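# Lift a staple stick out and set it down

## Task

Remove a single stick of staples from the staple box and place it on the table with its legs pointing down, far enough from both the box's tray and its sleeve that it is clearly apart from them.

## Robot and tools

Robot: two arms, left_arm and right_arm, each with a two-finger parallel gripper and a wrist camera. The scene frame has its origin at table-top height, midway between the nominal arm bases, with +z up, +x out over the table and left_arm on the +y side. Arm names do not match image sides. Calibrated bases: left_arm at (-0.020, +0.258, +0.033) m, right_arm at (-0.009, -0.369, 0) m, each turned slightly about z. Hand positions, orientations and targets in results are in each arm's own base frame. Fixed cameras and the table use the scene frame. Offsets you send follow the axes of that arm's current Hand target. The gripper's fingers point along its +z and open and close along its y. end_effector_position is the spot between the pads, about 1 cm behind the fingertips.

Row format (shared by execute_actions and move): one flat list of 14 numbers, each in [-1, 1], always covering both arms: dx, dy, dz, rx, ry, rz, opening for left_arm, then the same seven for right_arm. The first six are an offset from that arm's Hand target at the start of the action or move, not a pose; 1.0 equals 0.6 m for dx, dy, dz and 180 degrees for the rotation vector rx, ry, rz. Sending six zeros re-requests the current Hand target. Opening is absolute: +1 fully open (0.094 m), -1 closed. A 0 opening is a real command, so repeat an arm's current opening to leave its gripper alone.

execute_actions(actions, cameras): actions is a list of actions; each action is up to 15 rows, one per 1/30 s step, and a short action repeats its last row to fill 15 steps. Every row counts from the pose at the action's start, so repeating an offset in a later action moves the hand further. An empty list returns state and all camera images. cameras is a list of names (cam_high, cam_low, cam_left_wrist, cam_right_wrist, or "all"); an unknown name voids the call.

move(target, speed, blend, opening_speed, grip_force, blocking, cameras): drives each gripper in a straight line to its offset. target is one 14-number row or a list of up to 15 rows, all counted from the same starting Hand targets. speed is m/s, 0.002 to 2.9 (default 0.25), one value or one per target; rotation is capped at twice that in rad/s. blend is in metres for rounding corners of a list (0 means stop at each). opening_speed is the rate of change on the -1..+1 scale per second, at least 0.2; use it to close gently. grip_force is newtons per finger pad, 10 to 50, one number or one per arm; it persists, and lower values close slowly. blocking=false returns early while the move continues. Paths ignore obstacles and the other arm, run at most 10 s, and lag more when fast or when the arm is stretched. Avoid paths passing near an arm's own base. The result adds a move: line such as done, off_target, moving, held or fault, plus limits (paced = pose clipped, held = steps withheld).

wait(seconds 0 to 10, cameras): lets time pass with commands held; a running move continues. stop(cameras): brakes a running move. zoom_image(camera, region [x0, y0, x1, y1] in pixels, at most 504 by 504) enlarges part of the newest image of that camera. read_manual(section) only returns licence text. finished_scene(scene) ends the scene with its number; call nothing after it in the same reply.

Reading results: Hand target is the last commanded pose after clipping; the next offsets count from it. A gripper often rests a few centimetres short of it from friction or weight; send the missing distance as a new offset. Orientation commands are clipped to within 40 degrees of the measured one per step. grip_measured is the finger opening on the command scale; it may read about 2.5 mm wide when empty and somewhat narrower than a hard part when squeezing, so it does not reveal contact. grip_effort_nm is gripper motor effort (negative closing) and does not return to zero at rest. Joint torques include gravity, have offsets, and joints 1 to 3 wrap at ±28 N m. Joint velocities may read within noise. Motor temperatures appear; MOTOR HOT comes at 75 °C, a fault folding the arm at 90 °C, collapse at 100 °C, so do not hold loads, stretch out or push into unreachable poses for long.

Cameras: cam_high and cam_low are fixed, pinhole with radial distortion, 672x504; wrist cameras are fisheye, 672x504.

Cautions: an arm blocked by something keeps pressing until commanded back past its gripper. Faster moves and targets beyond a contact press harder. Never let the arms, grippers or wrist cameras touch each other, and never grip the other arm's fingers. Avoid dropping the stick, releasing it while moving, slamming or hard pushes, straining a camera cable, and letting anything leave the table. Close slowly on fragile items. To release, command an opening well above grip_measured. Loose objects may occasionally be nudged by outside pushes.

Each tool is called after "Call:" in YAML: its name, and indented under it one key for each argument.

## Session

Call:
execute_actions:
  actions: []

Scene clock: 0.00 s.
left_arm: end_effector_position=(+0.2947, -0.0981, +0.0798) grip_measured=+1.000 grip_effort_nm=n/a end_effector_quat_wxyz=(+0.570, -0.093, +0.816, +0.005) | right_arm: end_effector_position=(+0.2462, +0.1012, +0.0763) grip_measured=+1.000 grip_effort_nm=n/a end_effector_quat_wxyz=(+0.389, +0.149, +0.883, +0.217)
Joint positions: left_arm=[-0.757 1.318 0.19 0.599 -0.805 -0.504 0.094] | right_arm=[0.44 0.732 0.221 -0.138 0.079 0.735 0.094]
Joint velocities: within noise
Joint torques (N m): no reading
Motor temperatures (°C): left_arm=[24 28 28 28 23 23 23] | right_arm=[25 26 26 34 25 26 25]
Heat: left arm: 28 °C; right arm: 34 °C.
Hand target: left_arm +0.2953, -0.0975, +0.0814; +0.571, -0.094, +0.815, +0.007 | right_arm +0.2484, +0.1017, +0.0819; +0.396, +0.148, +0.880, +0.219
Tool commands: left_gripper/opening=+1.0 right_gripper/opening=+1.0

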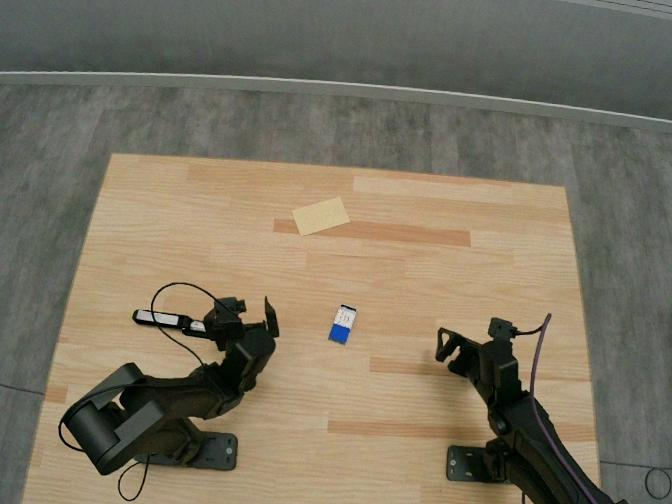

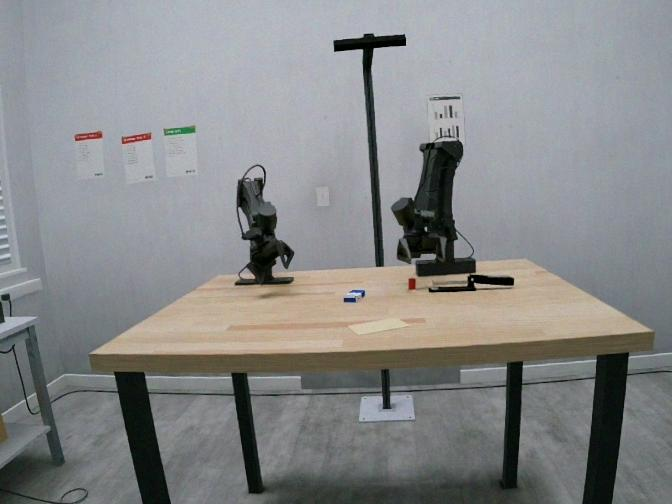

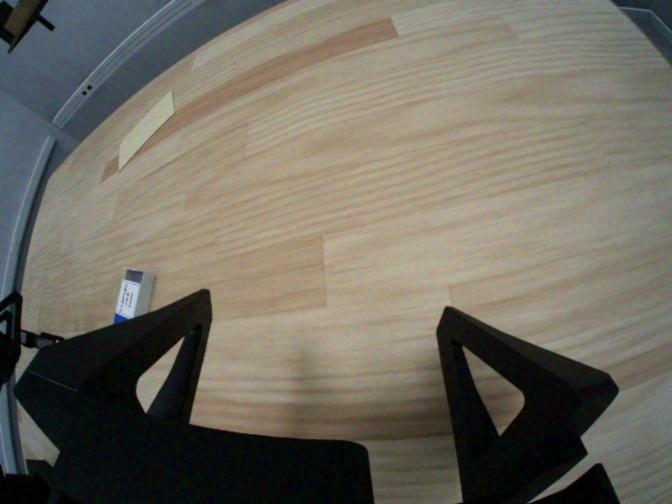

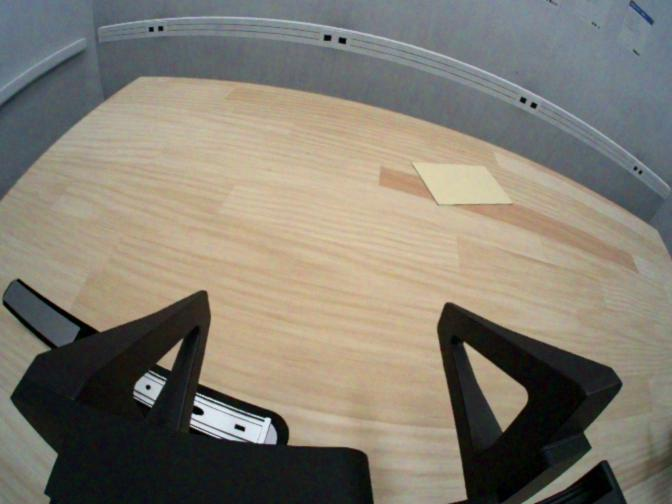

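Call:
zoom_image:
  camera: "cam_high"
  region: [300, 280, 390, 360]

Call:
zoom_image:
  camera: "cam_low"
  region: [320, 265, 420, 325]

Call:
zoom_image:
  camera: "cam_left_wrist"
  region: [80, 240, 200, 340]

Scaled by 5.600 from the camera's 672x504 image, which has a finer 960x720 frame.

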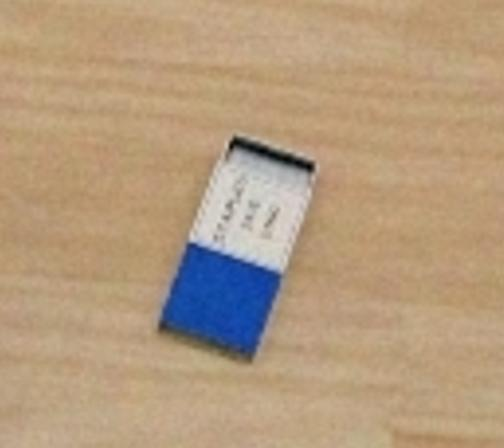

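Scaled by 5.040 from the camera's 672x504 image, which has a finer 960x720 frame.

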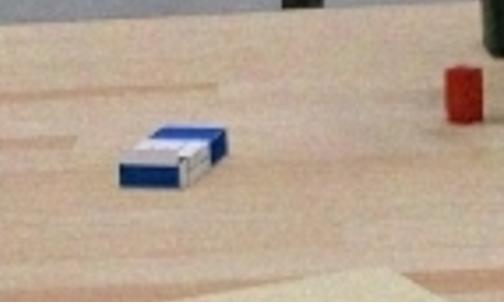

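Scaled by 4.200 from the camera's 672x504 image, which has a finer 960x720 frame.

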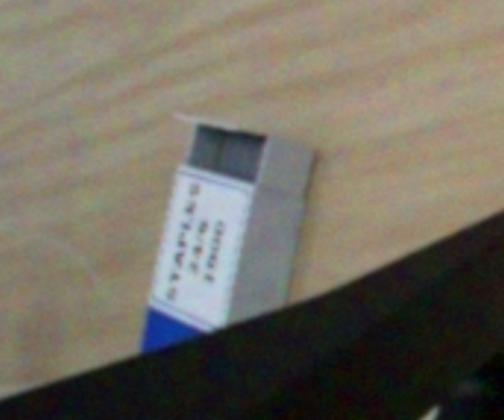

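Call:
move:
  target: [0.039,-0.339,-0.197,0.121,0.169,0.1225,1,0,0,0,0,0,0,1]
  cameras: ["all"]

Scene clock: 44.40 s.
left_arm: end_effector_position=(+0.2095, -0.3112, +0.1176) grip_measured=+1.000 grip_effort_nm=-0.04 end_effector_quat_wxyz=(+0.335, +0.172, +0.924, -0.063) | right_arm: end_effector_position=(+0.2462, +0.1012, +0.0763) grip_measured=+1.000 grip_effort_nm=0.01 end_effector_quat_wxyz=(+0.389, +0.149, +0.883, +0.217)
Joint positions: left_arm=[-1.213 1.534 1.033 -0.563 -0.498 -0.714 0.094] | right_arm=[0.44 0.732 0.221 -0.138 0.079 0.735 0.094]
Joint torques (N m): left_arm=[-0.24 -5.42 9.91 1.19 -0.32 -0.09] | right_arm=[-0.17 -1.42 7.34 2.3 0.04 -0.07]
Motor temperatures (°C): left_arm=[24 28 28 29 23 22 23] | right_arm=[25 26 29 40 25 26 25]
Heat: left arm: 29 °C; right arm: 40 °C.
Hand target: left_arm +0.2106, -0.3148, +0.1201; +0.335, +0.170, +0.925, -0.062 | right_arm +0.2484, +0.1017, +0.0819; +0.396, +0.148, +0.880, +0.219
Off the commanded pose: left_arm 0.004 m, 0 deg | right_arm 0.006 m, 1 deg.
move: done

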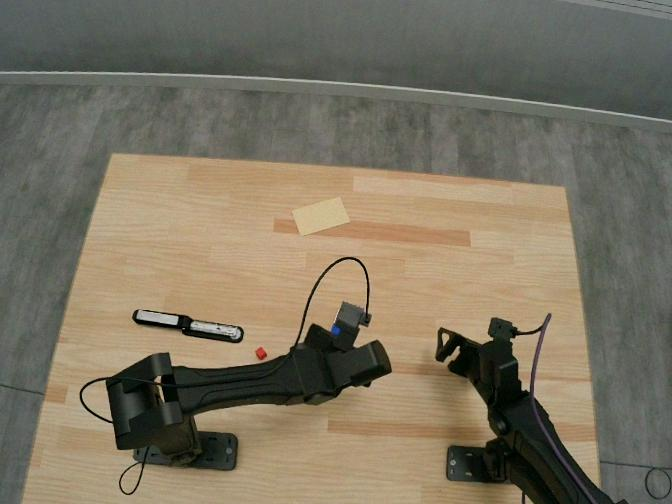

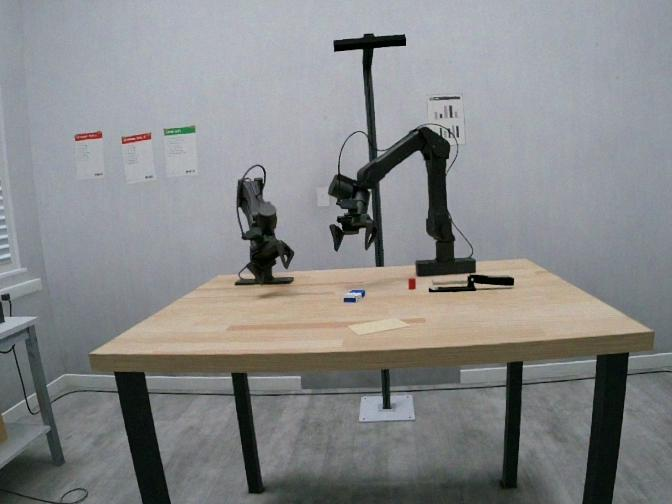

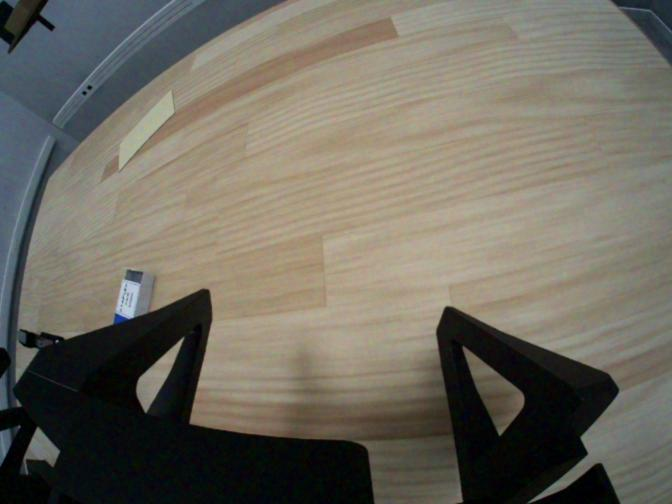

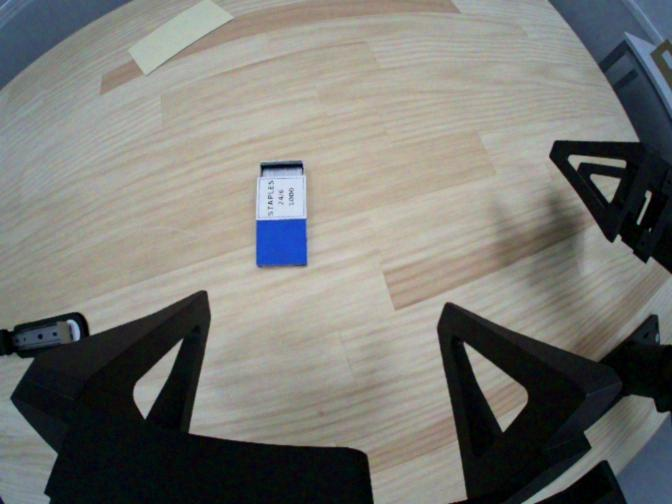

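Call:
zoom_image:
  camera: "cam_right_wrist"
  region: [230, 145, 340, 275]

Scaled by 3.877 from the camera's 672x504 image, which has a finer 960x720 frame.

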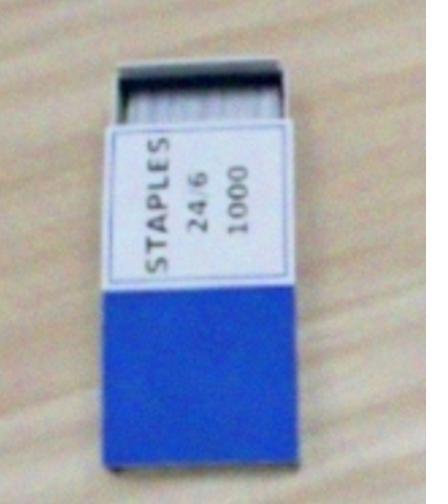

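Call:
move:
  target: [0,0.06,0.15,0,0,0,1,0,0,0,0,0,0,1]
  cameras: ["cam_right_wrist"]

Scene clock: 69.83 s.
left_arm: end_effector_position=(+0.2772, -0.3036, +0.0568) grip_measured=+1.000 grip_effort_nm=-0.03 end_effector_quat_wxyz=(+0.337, +0.164, +0.924, -0.068) | right_arm: end_effector_position=(+0.2462, +0.1012, +0.0763) grip_measured=+1.000 grip_effort_nm=0.01 end_effector_quat_wxyz=(+0.389, +0.149, +0.883, +0.217)
Joint positions: left_arm=[-1 1.699 0.926 -0.196 -0.387 -0.526 0.094] | right_arm=[0.44 0.732 0.221 -0.138 0.079 0.735 0.094]
Joint torques (N m): left_arm=[0.13 -6.75 6.37 1.58 -0.2 0.09] | right_arm=[-0.24 -1.62 7.35 2.26 0.05 0.03]
Heat: left arm: 30 °C; right arm: 41 °C.
Hand target: left_arm +0.2773, -0.3016, +0.0511; +0.336, +0.170, +0.925, -0.062 | right_arm +0.2484, +0.1017, +0.0819; +0.396, +0.148, +0.880, +0.219
Off the commanded pose: left_arm 0.006 m, 1 deg | right_arm 0.006 m, 1 deg.
move: done
Images, in order (width x height): cam_right_wrist 672x504.

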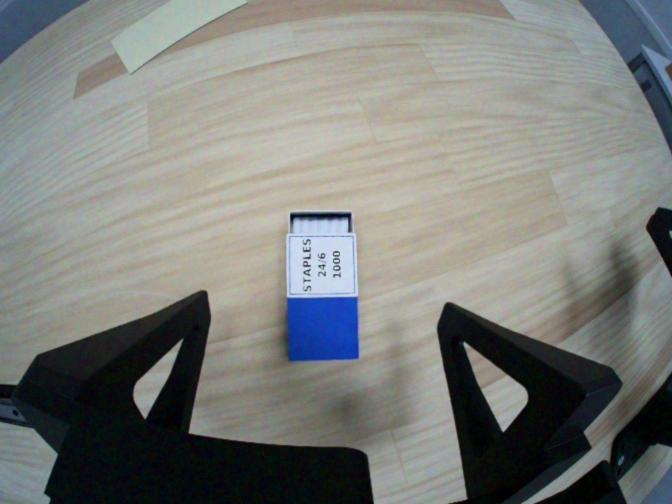

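Call:
move:
  target: [0.08,0,0.096,0,0,0,1,0,0,0,0,0,0,1]
  speed: 0.12
  cameras: ["cam_right_wrist","cam_low"]

Scene clock: 78.23 s.
left_arm: end_effector_position=(+0.2837, -0.3104, -0.0053) grip_measured=+1.000 grip_effort_nm=-0.04 end_effector_quat_wxyz=(+0.354, +0.159, +0.918, -0.079) | right_arm: end_effector_position=(+0.2462, +0.1012, +0.0763) grip_measured=+1.000 grip_effort_nm=0.02 end_effector_quat_wxyz=(+0.389, +0.149, +0.883, +0.217)
Joint positions: left_arm=[-1 1.886 0.817 0.144 -0.398 -0.523 0.094] | right_arm=[0.44 0.732 0.221 -0.138 0.079 0.735 0.094]
Joint torques (N m): left_arm=[0.14 -5.91 4.44 1.52 -0.07 0.08] | right_arm=[0.05 -1.54 7.38 2.31 0 -0.05]
Heat: left arm: 29 °C; right arm: 41 °C.
Hand target: left_arm +0.2774, -0.3016, -0.0240; +0.335, +0.170, +0.925, -0.062 | right_arm +0.2484, +0.1017, +0.0819; +0.396, +0.148, +0.880, +0.219
Off the commanded pose: left_arm 0.022 m, 3 deg | right_arm 0.006 m, 1 deg.
move: off_target (left_arm)
Images, in order (width x height): cam_low 672x504, cam_right_wrist 672x504.

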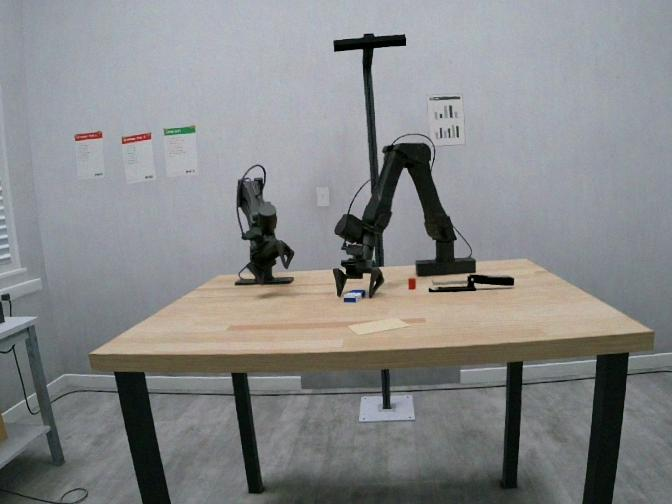

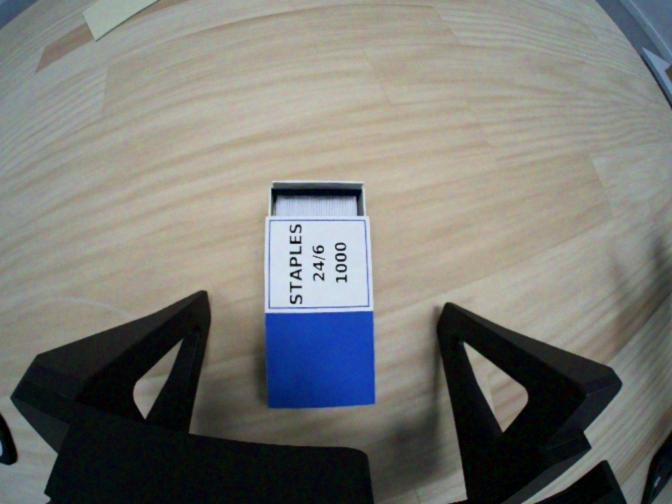

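Call:
move:
  target: [0,0,0,0,0,0,1,0,0,0,0,0,0,1]
  cameras: ["cam_right_wrist"]

Call:
zoom_image:
  camera: "cam_right_wrist"
  region: [150, 150, 500, 450]

Scene clock: 83.40 s.
left_arm: end_effector_position=(+0.2838, -0.3104, -0.0054) grip_measured=+1.000 grip_effort_nm=-0.03 end_effector_quat_wxyz=(+0.354, +0.159, +0.918, -0.079) | right_arm: end_effector_position=(+0.2462, +0.1012, +0.0763) grip_measured=+1.000 grip_effort_nm=0.01 end_effector_quat_wxyz=(+0.389, +0.149, +0.883, +0.217)
Joint positions: left_arm=[-1 1.886 0.817 0.144 -0.398 -0.523 0.094] | right_arm=[0.44 0.732 0.221 -0.138 0.079 0.735 0.094]
Joint torques (N m): left_arm=[0.14 -5.87 4.44 1.49 -0.06 0.09] | right_arm=[-0.06 -1.36 7.35 2.33 0.04 -0.03]
Heat: left arm: 29 °C; right arm: 41 °C.
Hand target: left_arm +0.2774, -0.3016, -0.0241; +0.335, +0.170, +0.925, -0.061 | right_arm +0.2484, +0.1017, +0.0819; +0.396, +0.148, +0.880, +0.219
Off the commanded pose: left_arm 0.022 m, 3 deg | right_arm 0.006 m, 1 deg.
move: off_target (left_arm)
Images, in order (width x height): cam_right_wrist 672x504.

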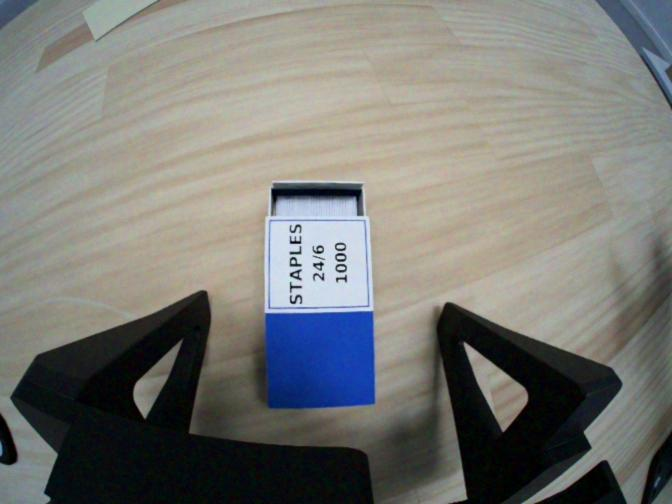

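Scaled by 1.440 from the camera's 672x504 image, which has a finer 960x720 frame.

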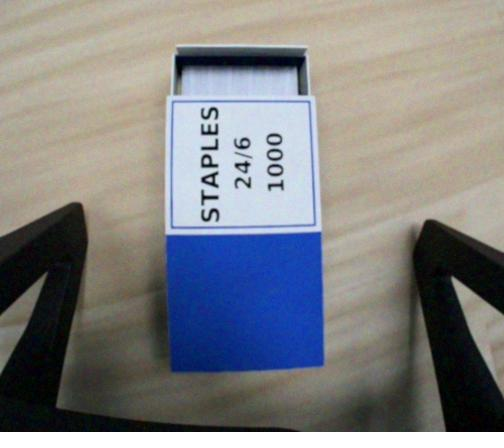

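Call:
move:
  target:
    - [-0.0235,0,-0.028,0,0,0,1,0,0,0,0,0,0,1]
    - [-0.0235,0,-0.028,0,0,0,-0.25,0,0,0,0,0,0,1]
  grip_force: [15,50]
  opening_speed: 0.6
  cameras: ["cam_right_wrist","cam_low"]

Call:
wait:
  seconds: 3
  cameras: ["cam_right_wrist"]

Scene clock: 98.27 s.
left_arm: end_effector_position=(+0.2780, -0.3068, -0.0058) grip_measured=-0.108 grip_effort_nm=-0.19 end_effector_quat_wxyz=(+0.340, +0.165, +0.923, -0.075) | right_arm: end_effector_position=(+0.2462, +0.1012, +0.0763) grip_measured=+1.000 grip_effort_nm=0.01 end_effector_quat_wxyz=(+0.389, +0.149, +0.883, +0.217)
Joint positions: left_arm=[-1 1.868 0.817 0.096 -0.381 -0.523 0.042] | right_arm=[0.44 0.732 0.221 -0.138 0.079 0.735 0.094]
Joint velocities: left_arm=[0.002 -0.002 0.017 0.007 0.007 0.007 -0.007] | right_arm=[within noise]
Joint torques (N m): left_arm=[0.17 -10.02 6.8 1 -0.22 0.1] | right_arm=[-0.09 -1.48 7.35 2.29 0.03 -0.01]
Heat: left arm: 29 °C; right arm: 41 °C.
Hand target: left_arm +0.2774, -0.3016, -0.0021; +0.335, +0.170, +0.925, -0.061 | right_arm +0.2484, +0.1017, +0.0819; +0.396, +0.148, +0.880, +0.219
Off the commanded pose: left_arm 0.006 m, 2 deg | right_arm 0.006 m, 1 deg.
grip_force (N): 15, 50
move: moving (left_arm; no rest 5 s after the path's end)
Images, in order (width x height): cam_low 672x504, cam_right_wrist 672x504.

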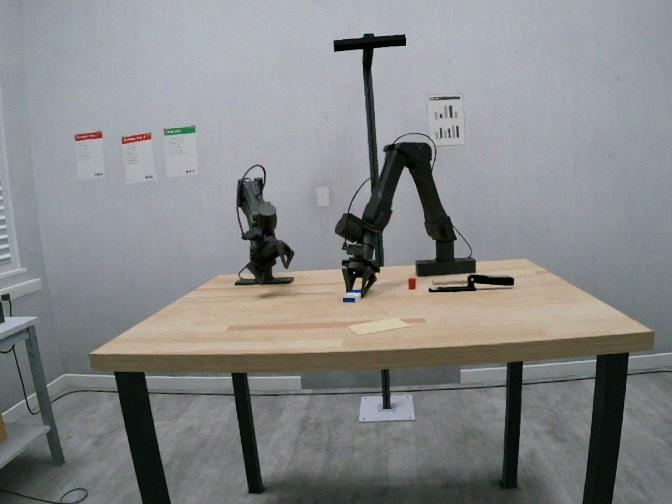

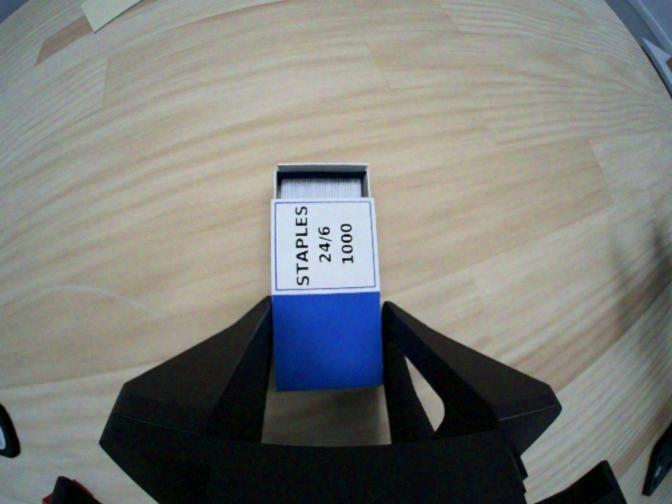

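Scene clock: 101.27 s.
left_arm: end_effector_position=(+0.2780, -0.3067, -0.0058) grip_measured=-0.164 grip_effort_nm=-0.42 end_effector_quat_wxyz=(+0.340, +0.165, +0.923, -0.075) | right_arm: end_effector_position=(+0.2462, +0.1012, +0.0763) grip_measured=+1.000 grip_effort_nm=0.01 end_effector_quat_wxyz=(+0.389, +0.149, +0.883, +0.217)
Joint positions: left_arm=[-1 1.868 0.817 0.096 -0.381 -0.523 0.039] | right_arm=[0.44 0.732 0.221 -0.138 0.079 0.735 0.094]
Joint torques (N m): left_arm=[0.16 -10 6.8 1 -0.23 0.1] | right_arm=[-0.21 -1.59 7.57 2.31 0.01 -0.02]
Heat: left arm: 29 °C; right arm: 41 °C.
Hand target: left_arm +0.2774, -0.3016, -0.0021; +0.335, +0.170, +0.925, -0.061 | right_arm +0.2484, +0.1017, +0.0819; +0.396, +0.148, +0.880, +0.219
Tool commands: left_gripper/opening=-0.25 right_gripper/opening=+1.0
Off the commanded pose: left_arm 0.006 m, 2 deg | right_arm 0.006 m, 1 deg.
grip_force (N): 15, 50
wait: 3.00 s; at rest by 0.47 s
Images, in order (width x height): cam_right_wrist 672x504.

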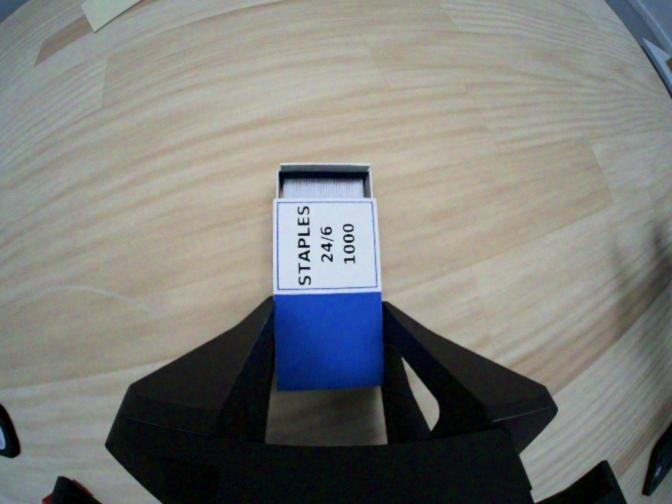

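Call:
zoom_image:
  camera: "cam_right_wrist"
  region: [260, 150, 390, 220]

Scaled by 3.877 from the camera's 672x504 image, which has a finer 960x720 frame.

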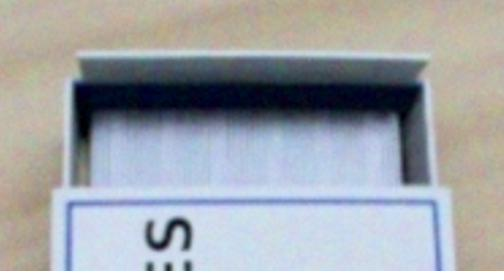

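Call:
move:
  target:
    - [0,0,0,0,0,0,0.2,0,0,0,0,0,0,1]
    - [0.012,0,0,0,-0.083,0,0.2,0,0,0,0,0,0,1]
    - [0.012,0,0,0,-0.083,0,-0.3,0,0,0,0,0,0,1]
  grip_force: [20,50]
  opening_speed: 1.0
  cameras: ["cam_right_wrist","cam_low"]

Scene clock: 140.07 s.
left_arm: end_effector_position=(+0.2746, -0.3047, +0.0012) grip_measured=-0.189 grip_effort_nm=-0.47 end_effector_quat_wxyz=(+0.454, +0.153, +0.872, -0.097) | right_arm: end_effector_position=(+0.2462, +0.1012, +0.0763) grip_measured=+1.000 grip_effort_nm=0.01 end_effector_quat_wxyz=(+0.389, +0.149, +0.883, +0.217)
Joint positions: left_arm=[-1.071 1.898 0.615 0.554 -0.549 -0.473 0.038] | right_arm=[0.44 0.732 0.221 -0.138 0.079 0.735 0.094]
Joint torques (N m): left_arm=[-0.38 -6.17 4.03 1.88 -0.32 0.12] | right_arm=[0.09 -1.72 7.62 2.27 0.02 -0.05]
Heat: left arm: 29 °C; right arm: 42 °C.
Hand target: left_arm +0.2724, -0.2996, -0.0066; +0.453, +0.160, +0.873, -0.083 | right_arm +0.2484, +0.1017, +0.0819; +0.396, +0.148, +0.880, +0.219
Off the commanded pose: left_arm 0.010 m, 2 deg | right_arm 0.006 m, 1 deg.
grip_force (N): 20, 50
move: done
Images, in order (width x height): cam_low 672x504, cam_right_wrist 672x504.

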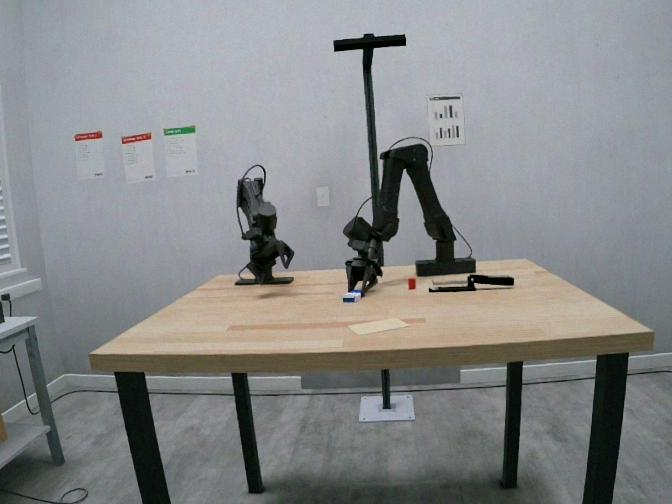

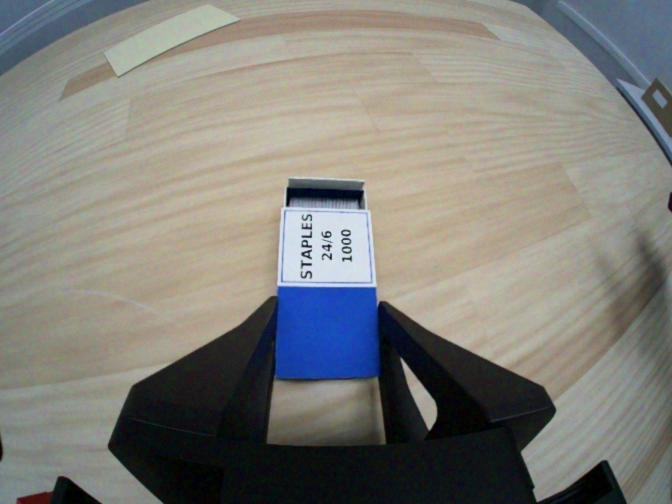

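Call:
move:
  target: [0,0,0,0,0,0,-0.3,0.04,0.288,0.123,-0.186,0.144,-0.402,-0.4]
  cameras: ["all"]

Scene clock: 153.17 s.
left_arm: end_effector_position=(+0.2746, -0.3047, +0.0012) grip_measured=-0.192 grip_effort_nm=-0.51 end_effector_quat_wxyz=(+0.454, +0.153, +0.872, -0.097) | right_arm: end_effector_position=(+0.3027, +0.2725, +0.1020) grip_measured=-0.398 grip_effort_nm=-0.08 end_effector_quat_wxyz=(+0.272, -0.540, +0.773, +0.190)
Joint positions: left_arm=[-1.071 1.898 0.615 0.554 -0.549 -0.473 0.038] | right_arm=[0.56 1.628 1.065 -0.442 -0.392 -0.544 0.028]
Joint torques (N m): left_arm=[-0.38 -6.19 4.03 1.88 -0.32 0.12] | right_arm=[0.29 -6.78 8.42 1.69 -0.51 -0.07]
Heat: left arm: 29 °C; right arm: 42 °C.
Hand target: left_arm +0.2724, -0.2996, -0.0066; +0.453, +0.160, +0.873, -0.083 | right_arm +0.3043, +0.2804, +0.1098; +0.278, -0.547, +0.763, +0.200
Off the commanded pose: left_arm 0.010 m, 2 deg | right_arm 0.011 m, 2 deg.
grip_force (N): 20, 50
move: off_target (right_arm)

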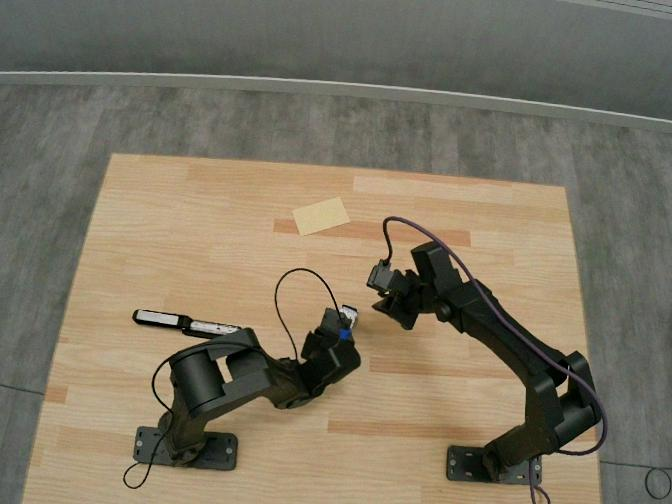

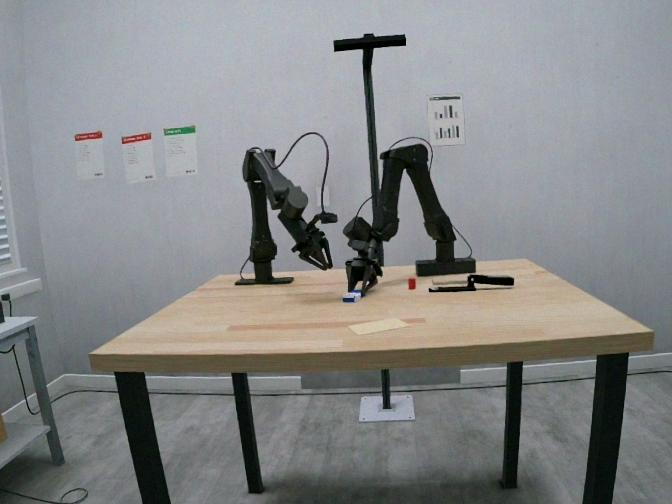

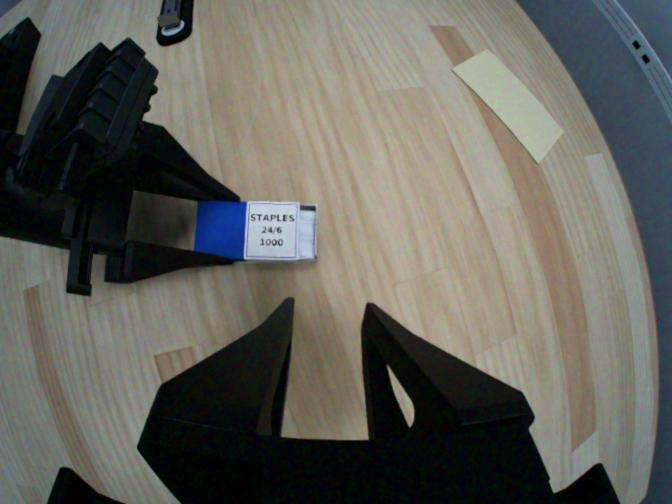

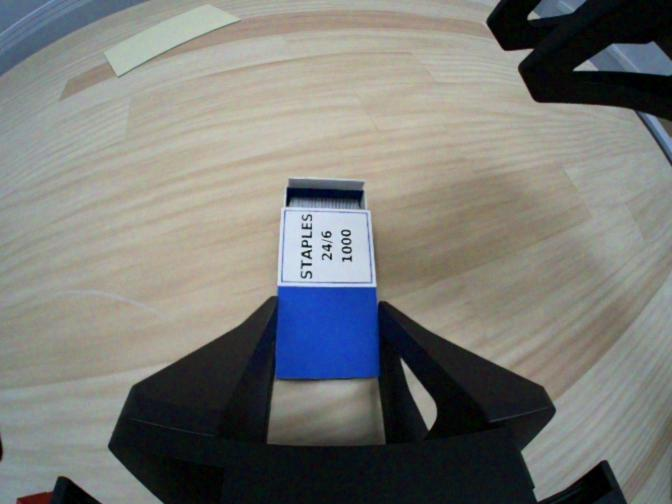

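Call:
move:
  target:
    - [0,0,0,0,0,0,-0.3,0,0,0,0.154,0.1955,0.486,0.4]
    - [0,0,0,0,0,0,-0.3,-0.05,0.014,0.0743,0.154,0.1955,0.486,0.4]
  cameras: ["all"]

Scene clock: 184.57 s.
left_arm: end_effector_position=(+0.2746, -0.3047, +0.0012) grip_measured=-0.192 grip_effort_nm=-0.51 end_effector_quat_wxyz=(+0.454, +0.153, +0.872, -0.097) | right_arm: end_effector_position=(+0.3110, +0.3325, +0.0933) grip_measured=+0.398 grip_effort_nm=0.10 end_effector_quat_wxyz=(-0.039, +0.153, +0.987, +0.009)
Joint positions: left_arm=[-1.071 1.898 0.615 0.554 -0.549 -0.473 0.038] | right_arm=[0.788 2.404 2.351 -1.55 -0.073 1.094 0.066]
Joint torques (N m): left_arm=[-0.38 -6.19 4.01 1.88 -0.32 0.12] | right_arm=[-0.62 -12.45 7.23 0.36 -0.16 0.08]
Heat: left arm: 29 °C; right arm: 39 °C.
Hand target: left_arm +0.2724, -0.2996, -0.0066; +0.453, +0.160, +0.873, -0.083 | right_arm +0.3128, +0.3322, +0.0952; -0.043, +0.161, +0.986, +0.007
Off the commanded pose: left_arm 0.010 m, 2 deg | right_arm 0.003 m, 1 deg.
joint sent to its limit (right arm) — joint 4 (wrist pitch), lower limit. The joint targets still meet the commanded pose.
grip_force (N): 20, 50
move: done

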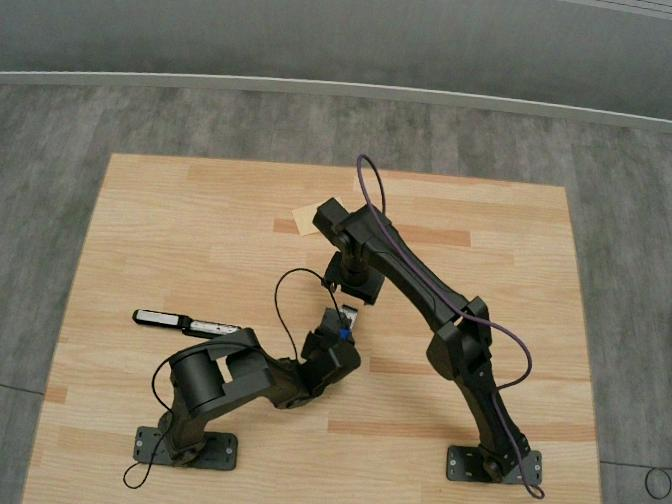

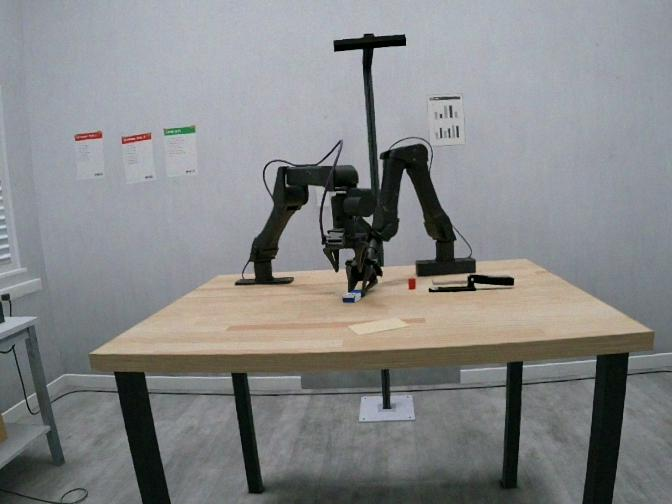

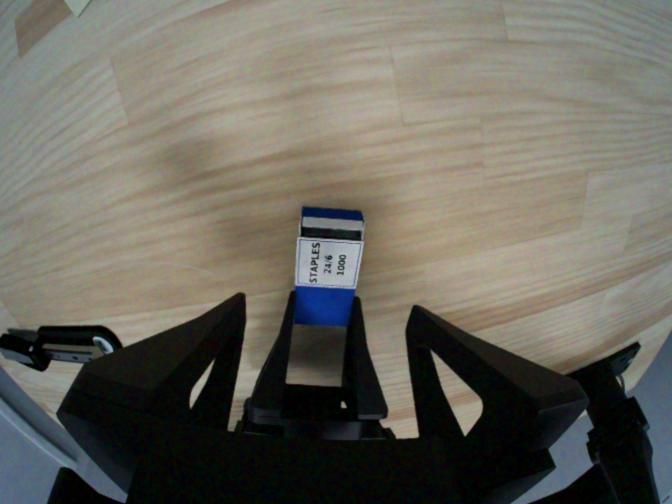

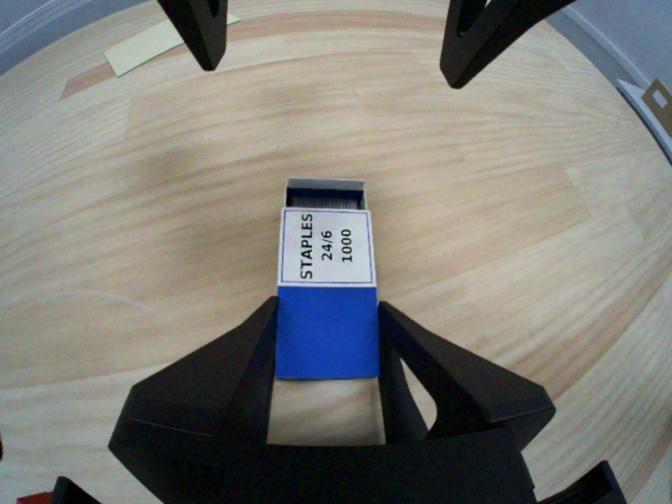

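Call:
move:
  target: [0,0,0,0,0,0,-0.3,-0.011,0,0.124,0,-0.039,0,0.4]
  speed: 0.1
  cameras: ["cam_left_wrist","cam_right_wrist"]

Scene clock: 192.13 s.
left_arm: end_effector_position=(+0.2746, -0.3047, +0.0012) grip_measured=-0.192 grip_effort_nm=-0.51 end_effector_quat_wxyz=(+0.454, +0.153, +0.872, -0.097) | right_arm: end_effector_position=(+0.3099, +0.3302, +0.0106) grip_measured=+0.398 grip_effort_nm=0.10 end_effector_quat_wxyz=(+0.001, +0.158, +0.987, -0.011)
Joint positions: left_arm=[-1.071 1.898 0.615 0.554 -0.549 -0.473 0.038] | right_arm=[0.82 2.368 1.961 -1.182 0.014 1.137 0.066]
Joint torques (N m): left_arm=[-0.38 -6.17 4.01 1.88 -0.32 0.12] | right_arm=[0.42 -15.32 4.89 0.7 0.16 0.07]
Heat: left arm: 29 °C; right arm: 38 °C.
Hand target: left_arm +0.2724, -0.2996, -0.0066; +0.453, +0.160, +0.873, -0.083 | right_arm +0.3130, +0.3322, +0.0204; +0.018, +0.161, +0.987, -0.003
Off the commanded pose: left_arm 0.010 m, 2 deg | right_arm 0.011 m, 2 deg.
grip_force (N): 20, 50
move: off_target (right_arm)
Images, in order (width x height): cam_left_wrist 672x504, cam_right_wrist 672x504.

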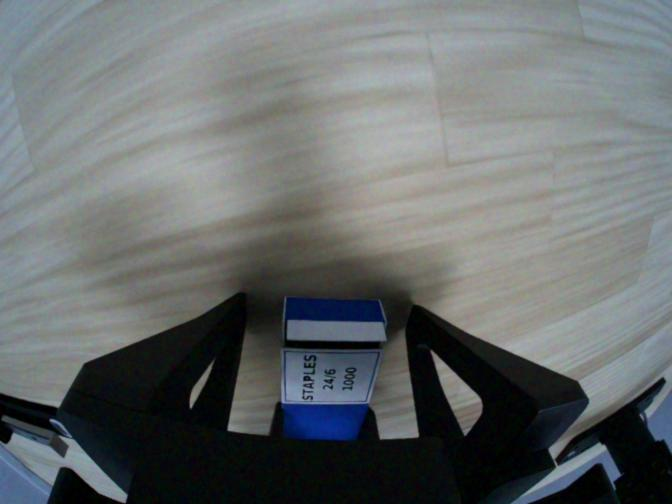

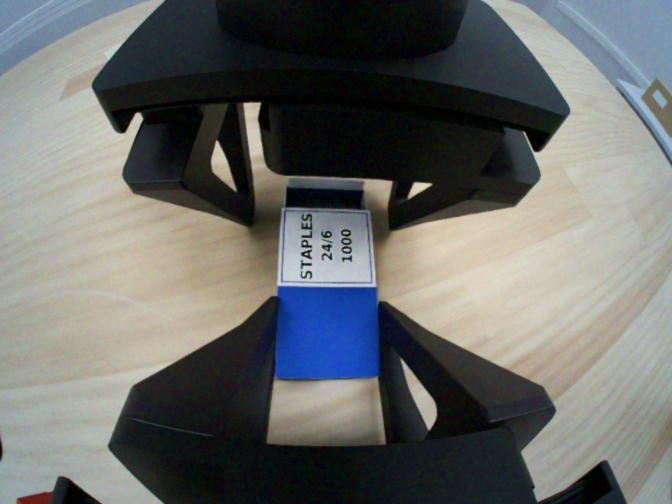

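Call:
move:
  target:
    - [0,0,0,0,0,0,-0.3,-0.011,0.002,0,0,0,0,0.4]
    - [0,0,0,0,0,0,-0.3,-0.011,0.002,0,0,0,0,-0.35]
  grip_force: [20,15]
  opening_speed: 0.6
  cameras: ["cam_left_wrist","cam_right_wrist"]

Call:
wait:
  seconds: 2
  cameras: ["cam_right_wrist"]

Scene clock: 201.00 s.
left_arm: end_effector_position=(+0.2749, -0.3043, +0.0014) grip_measured=-0.196 grip_effort_nm=-0.50 end_effector_quat_wxyz=(+0.455, +0.152, +0.872, -0.096) | right_arm: end_effector_position=(+0.3105, +0.3299, +0.0107) grip_measured=-0.198 grip_effort_nm=-0.34 end_effector_quat_wxyz=(+0.002, +0.158, +0.987, -0.012)
Joint positions: left_arm=[-1.071 1.898 0.615 0.554 -0.552 -0.473 0.038] | right_arm=[0.82 2.368 1.961 -1.181 0.018 1.137 0.038]
Joint torques (N m): left_arm=[-0.38 -6.17 4.01 1.88 -0.29 0.12] | right_arm=[-0.65 -14.08 7.23 0.58 0.11 -0.02]
Heat: left arm: 29 °C; right arm: 37 °C.
Hand target: left_arm +0.2724, -0.2996, -0.0066; +0.453, +0.160, +0.873, -0.083 | right_arm +0.3196, +0.3312, +0.0206; +0.018, +0.161, +0.987, -0.003
Off the commanded pose: left_arm 0.010 m, 2 deg | right_arm 0.014 m, 2 deg.
grip_force (N): 20, 15
move: off_target (right_arm); target 2's new opening was sent with right_arm's hand 0.014 m and 2 deg from that target
Images, in order (width x height): cam_left_wrist 672x504, cam_right_wrist 672x504.

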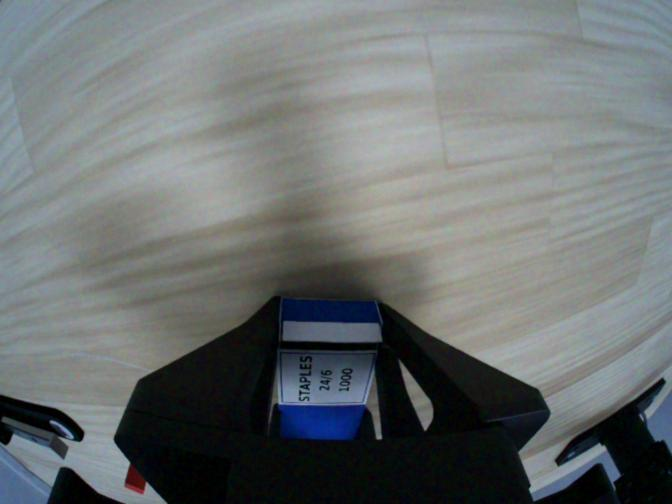

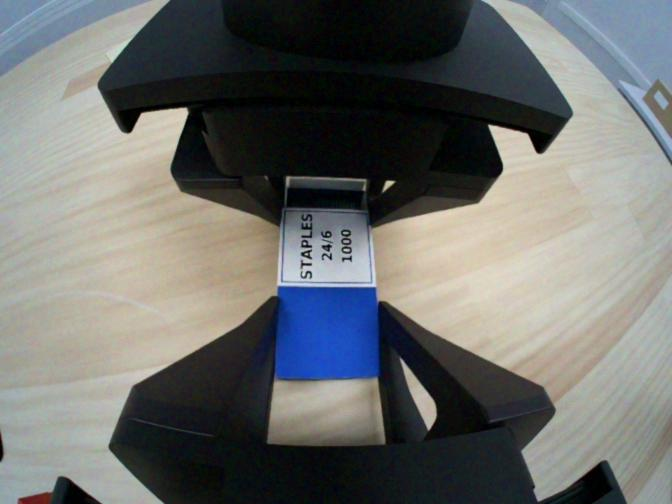

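Scene clock: 203.00 s.
left_arm: end_effector_position=(+0.2749, -0.3043, +0.0014) grip_measured=-0.197 grip_effort_nm=-0.51 end_effector_quat_wxyz=(+0.455, +0.152, +0.872, -0.096) | right_arm: end_effector_position=(+0.3105, +0.3299, +0.0107) grip_measured=-0.199 grip_effort_nm=-0.37 end_effector_quat_wxyz=(+0.002, +0.158, +0.987, -0.012)
Joint positions: left_arm=[-1.071 1.898 0.615 0.554 -0.552 -0.473 0.038] | right_arm=[0.82 2.368 1.961 -1.181 0.018 1.137 0.038]
Joint torques (N m): left_arm=[-0.36 -6.19 4 1.88 -0.29 0.12] | right_arm=[-0.72 -14.23 6.9 0.56 0.17 -0.07]
Motor temperatures (°C): left_arm=[24 29 27 27 23 22 24] | right_arm=[24 31 28 37 24 25 24]
Heat: left arm: 29 °C; right arm: 37 °C.
Hand target: left_arm +0.2724, -0.2996, -0.0066; +0.453, +0.160, +0.873, -0.083 | right_arm +0.3196, +0.3312, +0.0206; +0.018, +0.161, +0.987, -0.003
Tool commands: left_gripper/opening=-0.3 right_gripper/opening=-0.35
Off the commanded pose: left_arm 0.010 m, 2 deg | right_arm 0.014 m, 2 deg.
grip_force (N): 20, 15
wait: 2.00 s; at rest by 0.17 s
Images, in order (width x height): cam_right_wrist 672x504.

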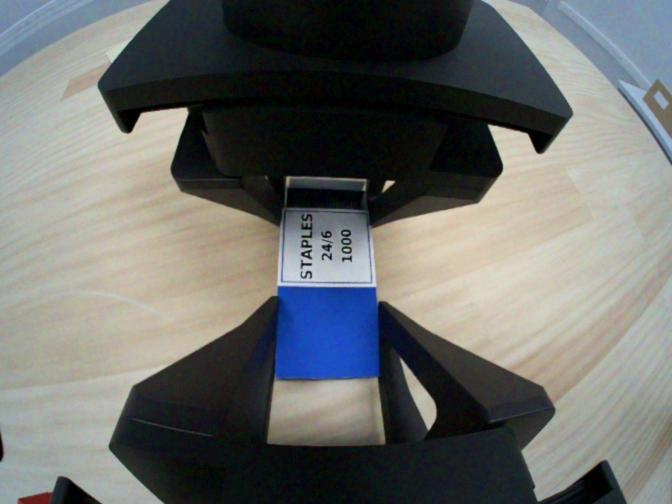

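Call:
move:
  target: [0,0,0,0,0,0,-0.3,-0.075,0,0,0,0,0,-0.35]
  speed: 0.06
  cameras: ["cam_left_wrist","cam_right_wrist"]

Scene clock: 207.07 s.
left_arm: end_effector_position=(+0.2824, -0.3076, +0.0128) grip_measured=-0.200 grip_effort_nm=-0.51 end_effector_quat_wxyz=(+0.477, +0.137, +0.861, -0.107) | right_arm: end_effector_position=(+0.3243, +0.3250, +0.0224) grip_measured=-0.202 grip_effort_nm=-0.37 end_effector_quat_wxyz=(-0.035, +0.150, +0.988, -0.005)
Joint positions: left_arm=[-1.067 1.898 0.615 0.614 -0.574 -0.469 0.038] | right_arm=[0.765 2.433 2.121 -1.31 -0.05 1.065 0.038]
Joint torques (N m): left_arm=[-0.66 -6.48 3.79 1.34 -0.07 0.1] | right_arm=[-3.56 -12.16 8.35 1.04 0.8 -0.11]
Heat: left arm: 29 °C; right arm: 37 °C.
Hand target: left_arm +0.2723, -0.2997, -0.0066; +0.453, +0.160, +0.873, -0.083 | right_arm +0.3624, +0.3168, +0.0224; +0.018, +0.161, +0.987, -0.003
Off the commanded pose: left_arm 0.023 m, 5 deg | right_arm 0.039 m, 6 deg.
grip_force (N): 20, 15
move: off_target (left_arm, right_arm)
Images, in order (width x height): cam_left_wrist 672x504, cam_right_wrist 672x504.

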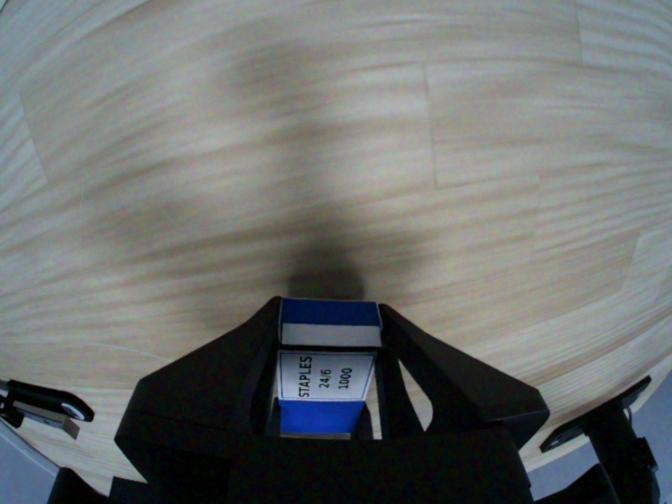

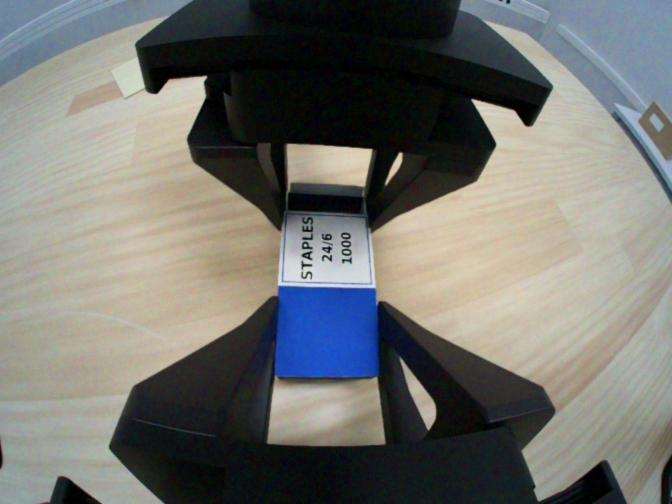

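Call:
move:
  target:
    - [0,0,0,0,0,0,-0.3,0.075,0,0,0,0,0,-0.35]
    - [0,0,0,0,0,0,-0.3,0.075,0,0,0,0,0,0.2]
    - [0,0,0,0,0,0,-0.3,0.05,0,0.008,0,0,0,0.2]
  speed: 0.1
  cameras: ["cam_left_wrist","cam_right_wrist"]

Scene clock: 215.53 s.
left_arm: end_effector_position=(+0.2764, -0.3044, +0.0021) grip_measured=-0.200 grip_effort_nm=-0.51 end_effector_quat_wxyz=(+0.459, +0.149, +0.870, -0.099) | right_arm: end_effector_position=(+0.3246, +0.3221, +0.0113) grip_measured=+0.198 grip_effort_nm=0.10 end_effector_quat_wxyz=(+0.002, +0.163, +0.987, -0.011)
Joint positions: left_arm=[-1.069 1.903 0.612 0.573 -0.553 -0.472 0.038] | right_arm=[0.786 2.386 1.994 -1.195 0.016 1.113 0.056]
Joint torques (N m): left_arm=[-0.58 -6.56 4.21 1.71 -0.27 0.11] | right_arm=[-0.31 -12.94 7.56 0.65 0.19 -0.08]
Heat: left arm: 29 °C; right arm: 36 °C.
Hand target: left_arm +0.2723, -0.2996, -0.0067; +0.453, +0.160, +0.873, -0.083 | right_arm +0.3340, +0.3264, +0.0165; +0.018, +0.161, +0.987, -0.003
Off the commanded pose: left_arm 0.011 m, 2 deg | right_arm 0.012 m, 2 deg.
grip_force (N): 20, 15
move: off_target (left_arm, right_arm); target 2's new opening was sent with right_arm's hand 0.012 m and 3 deg from that target
Images, in order (width x height): cam_left_wrist 672x504, cam_right_wrist 672x504.

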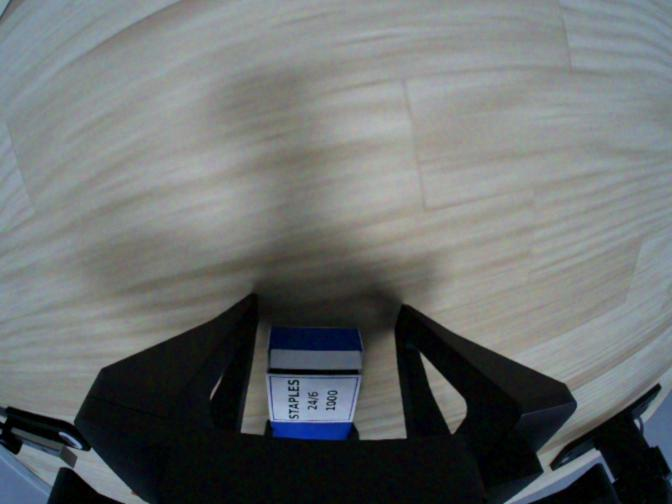

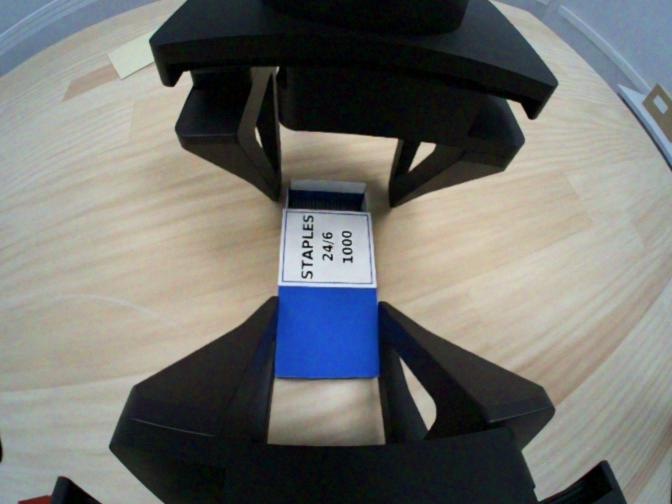

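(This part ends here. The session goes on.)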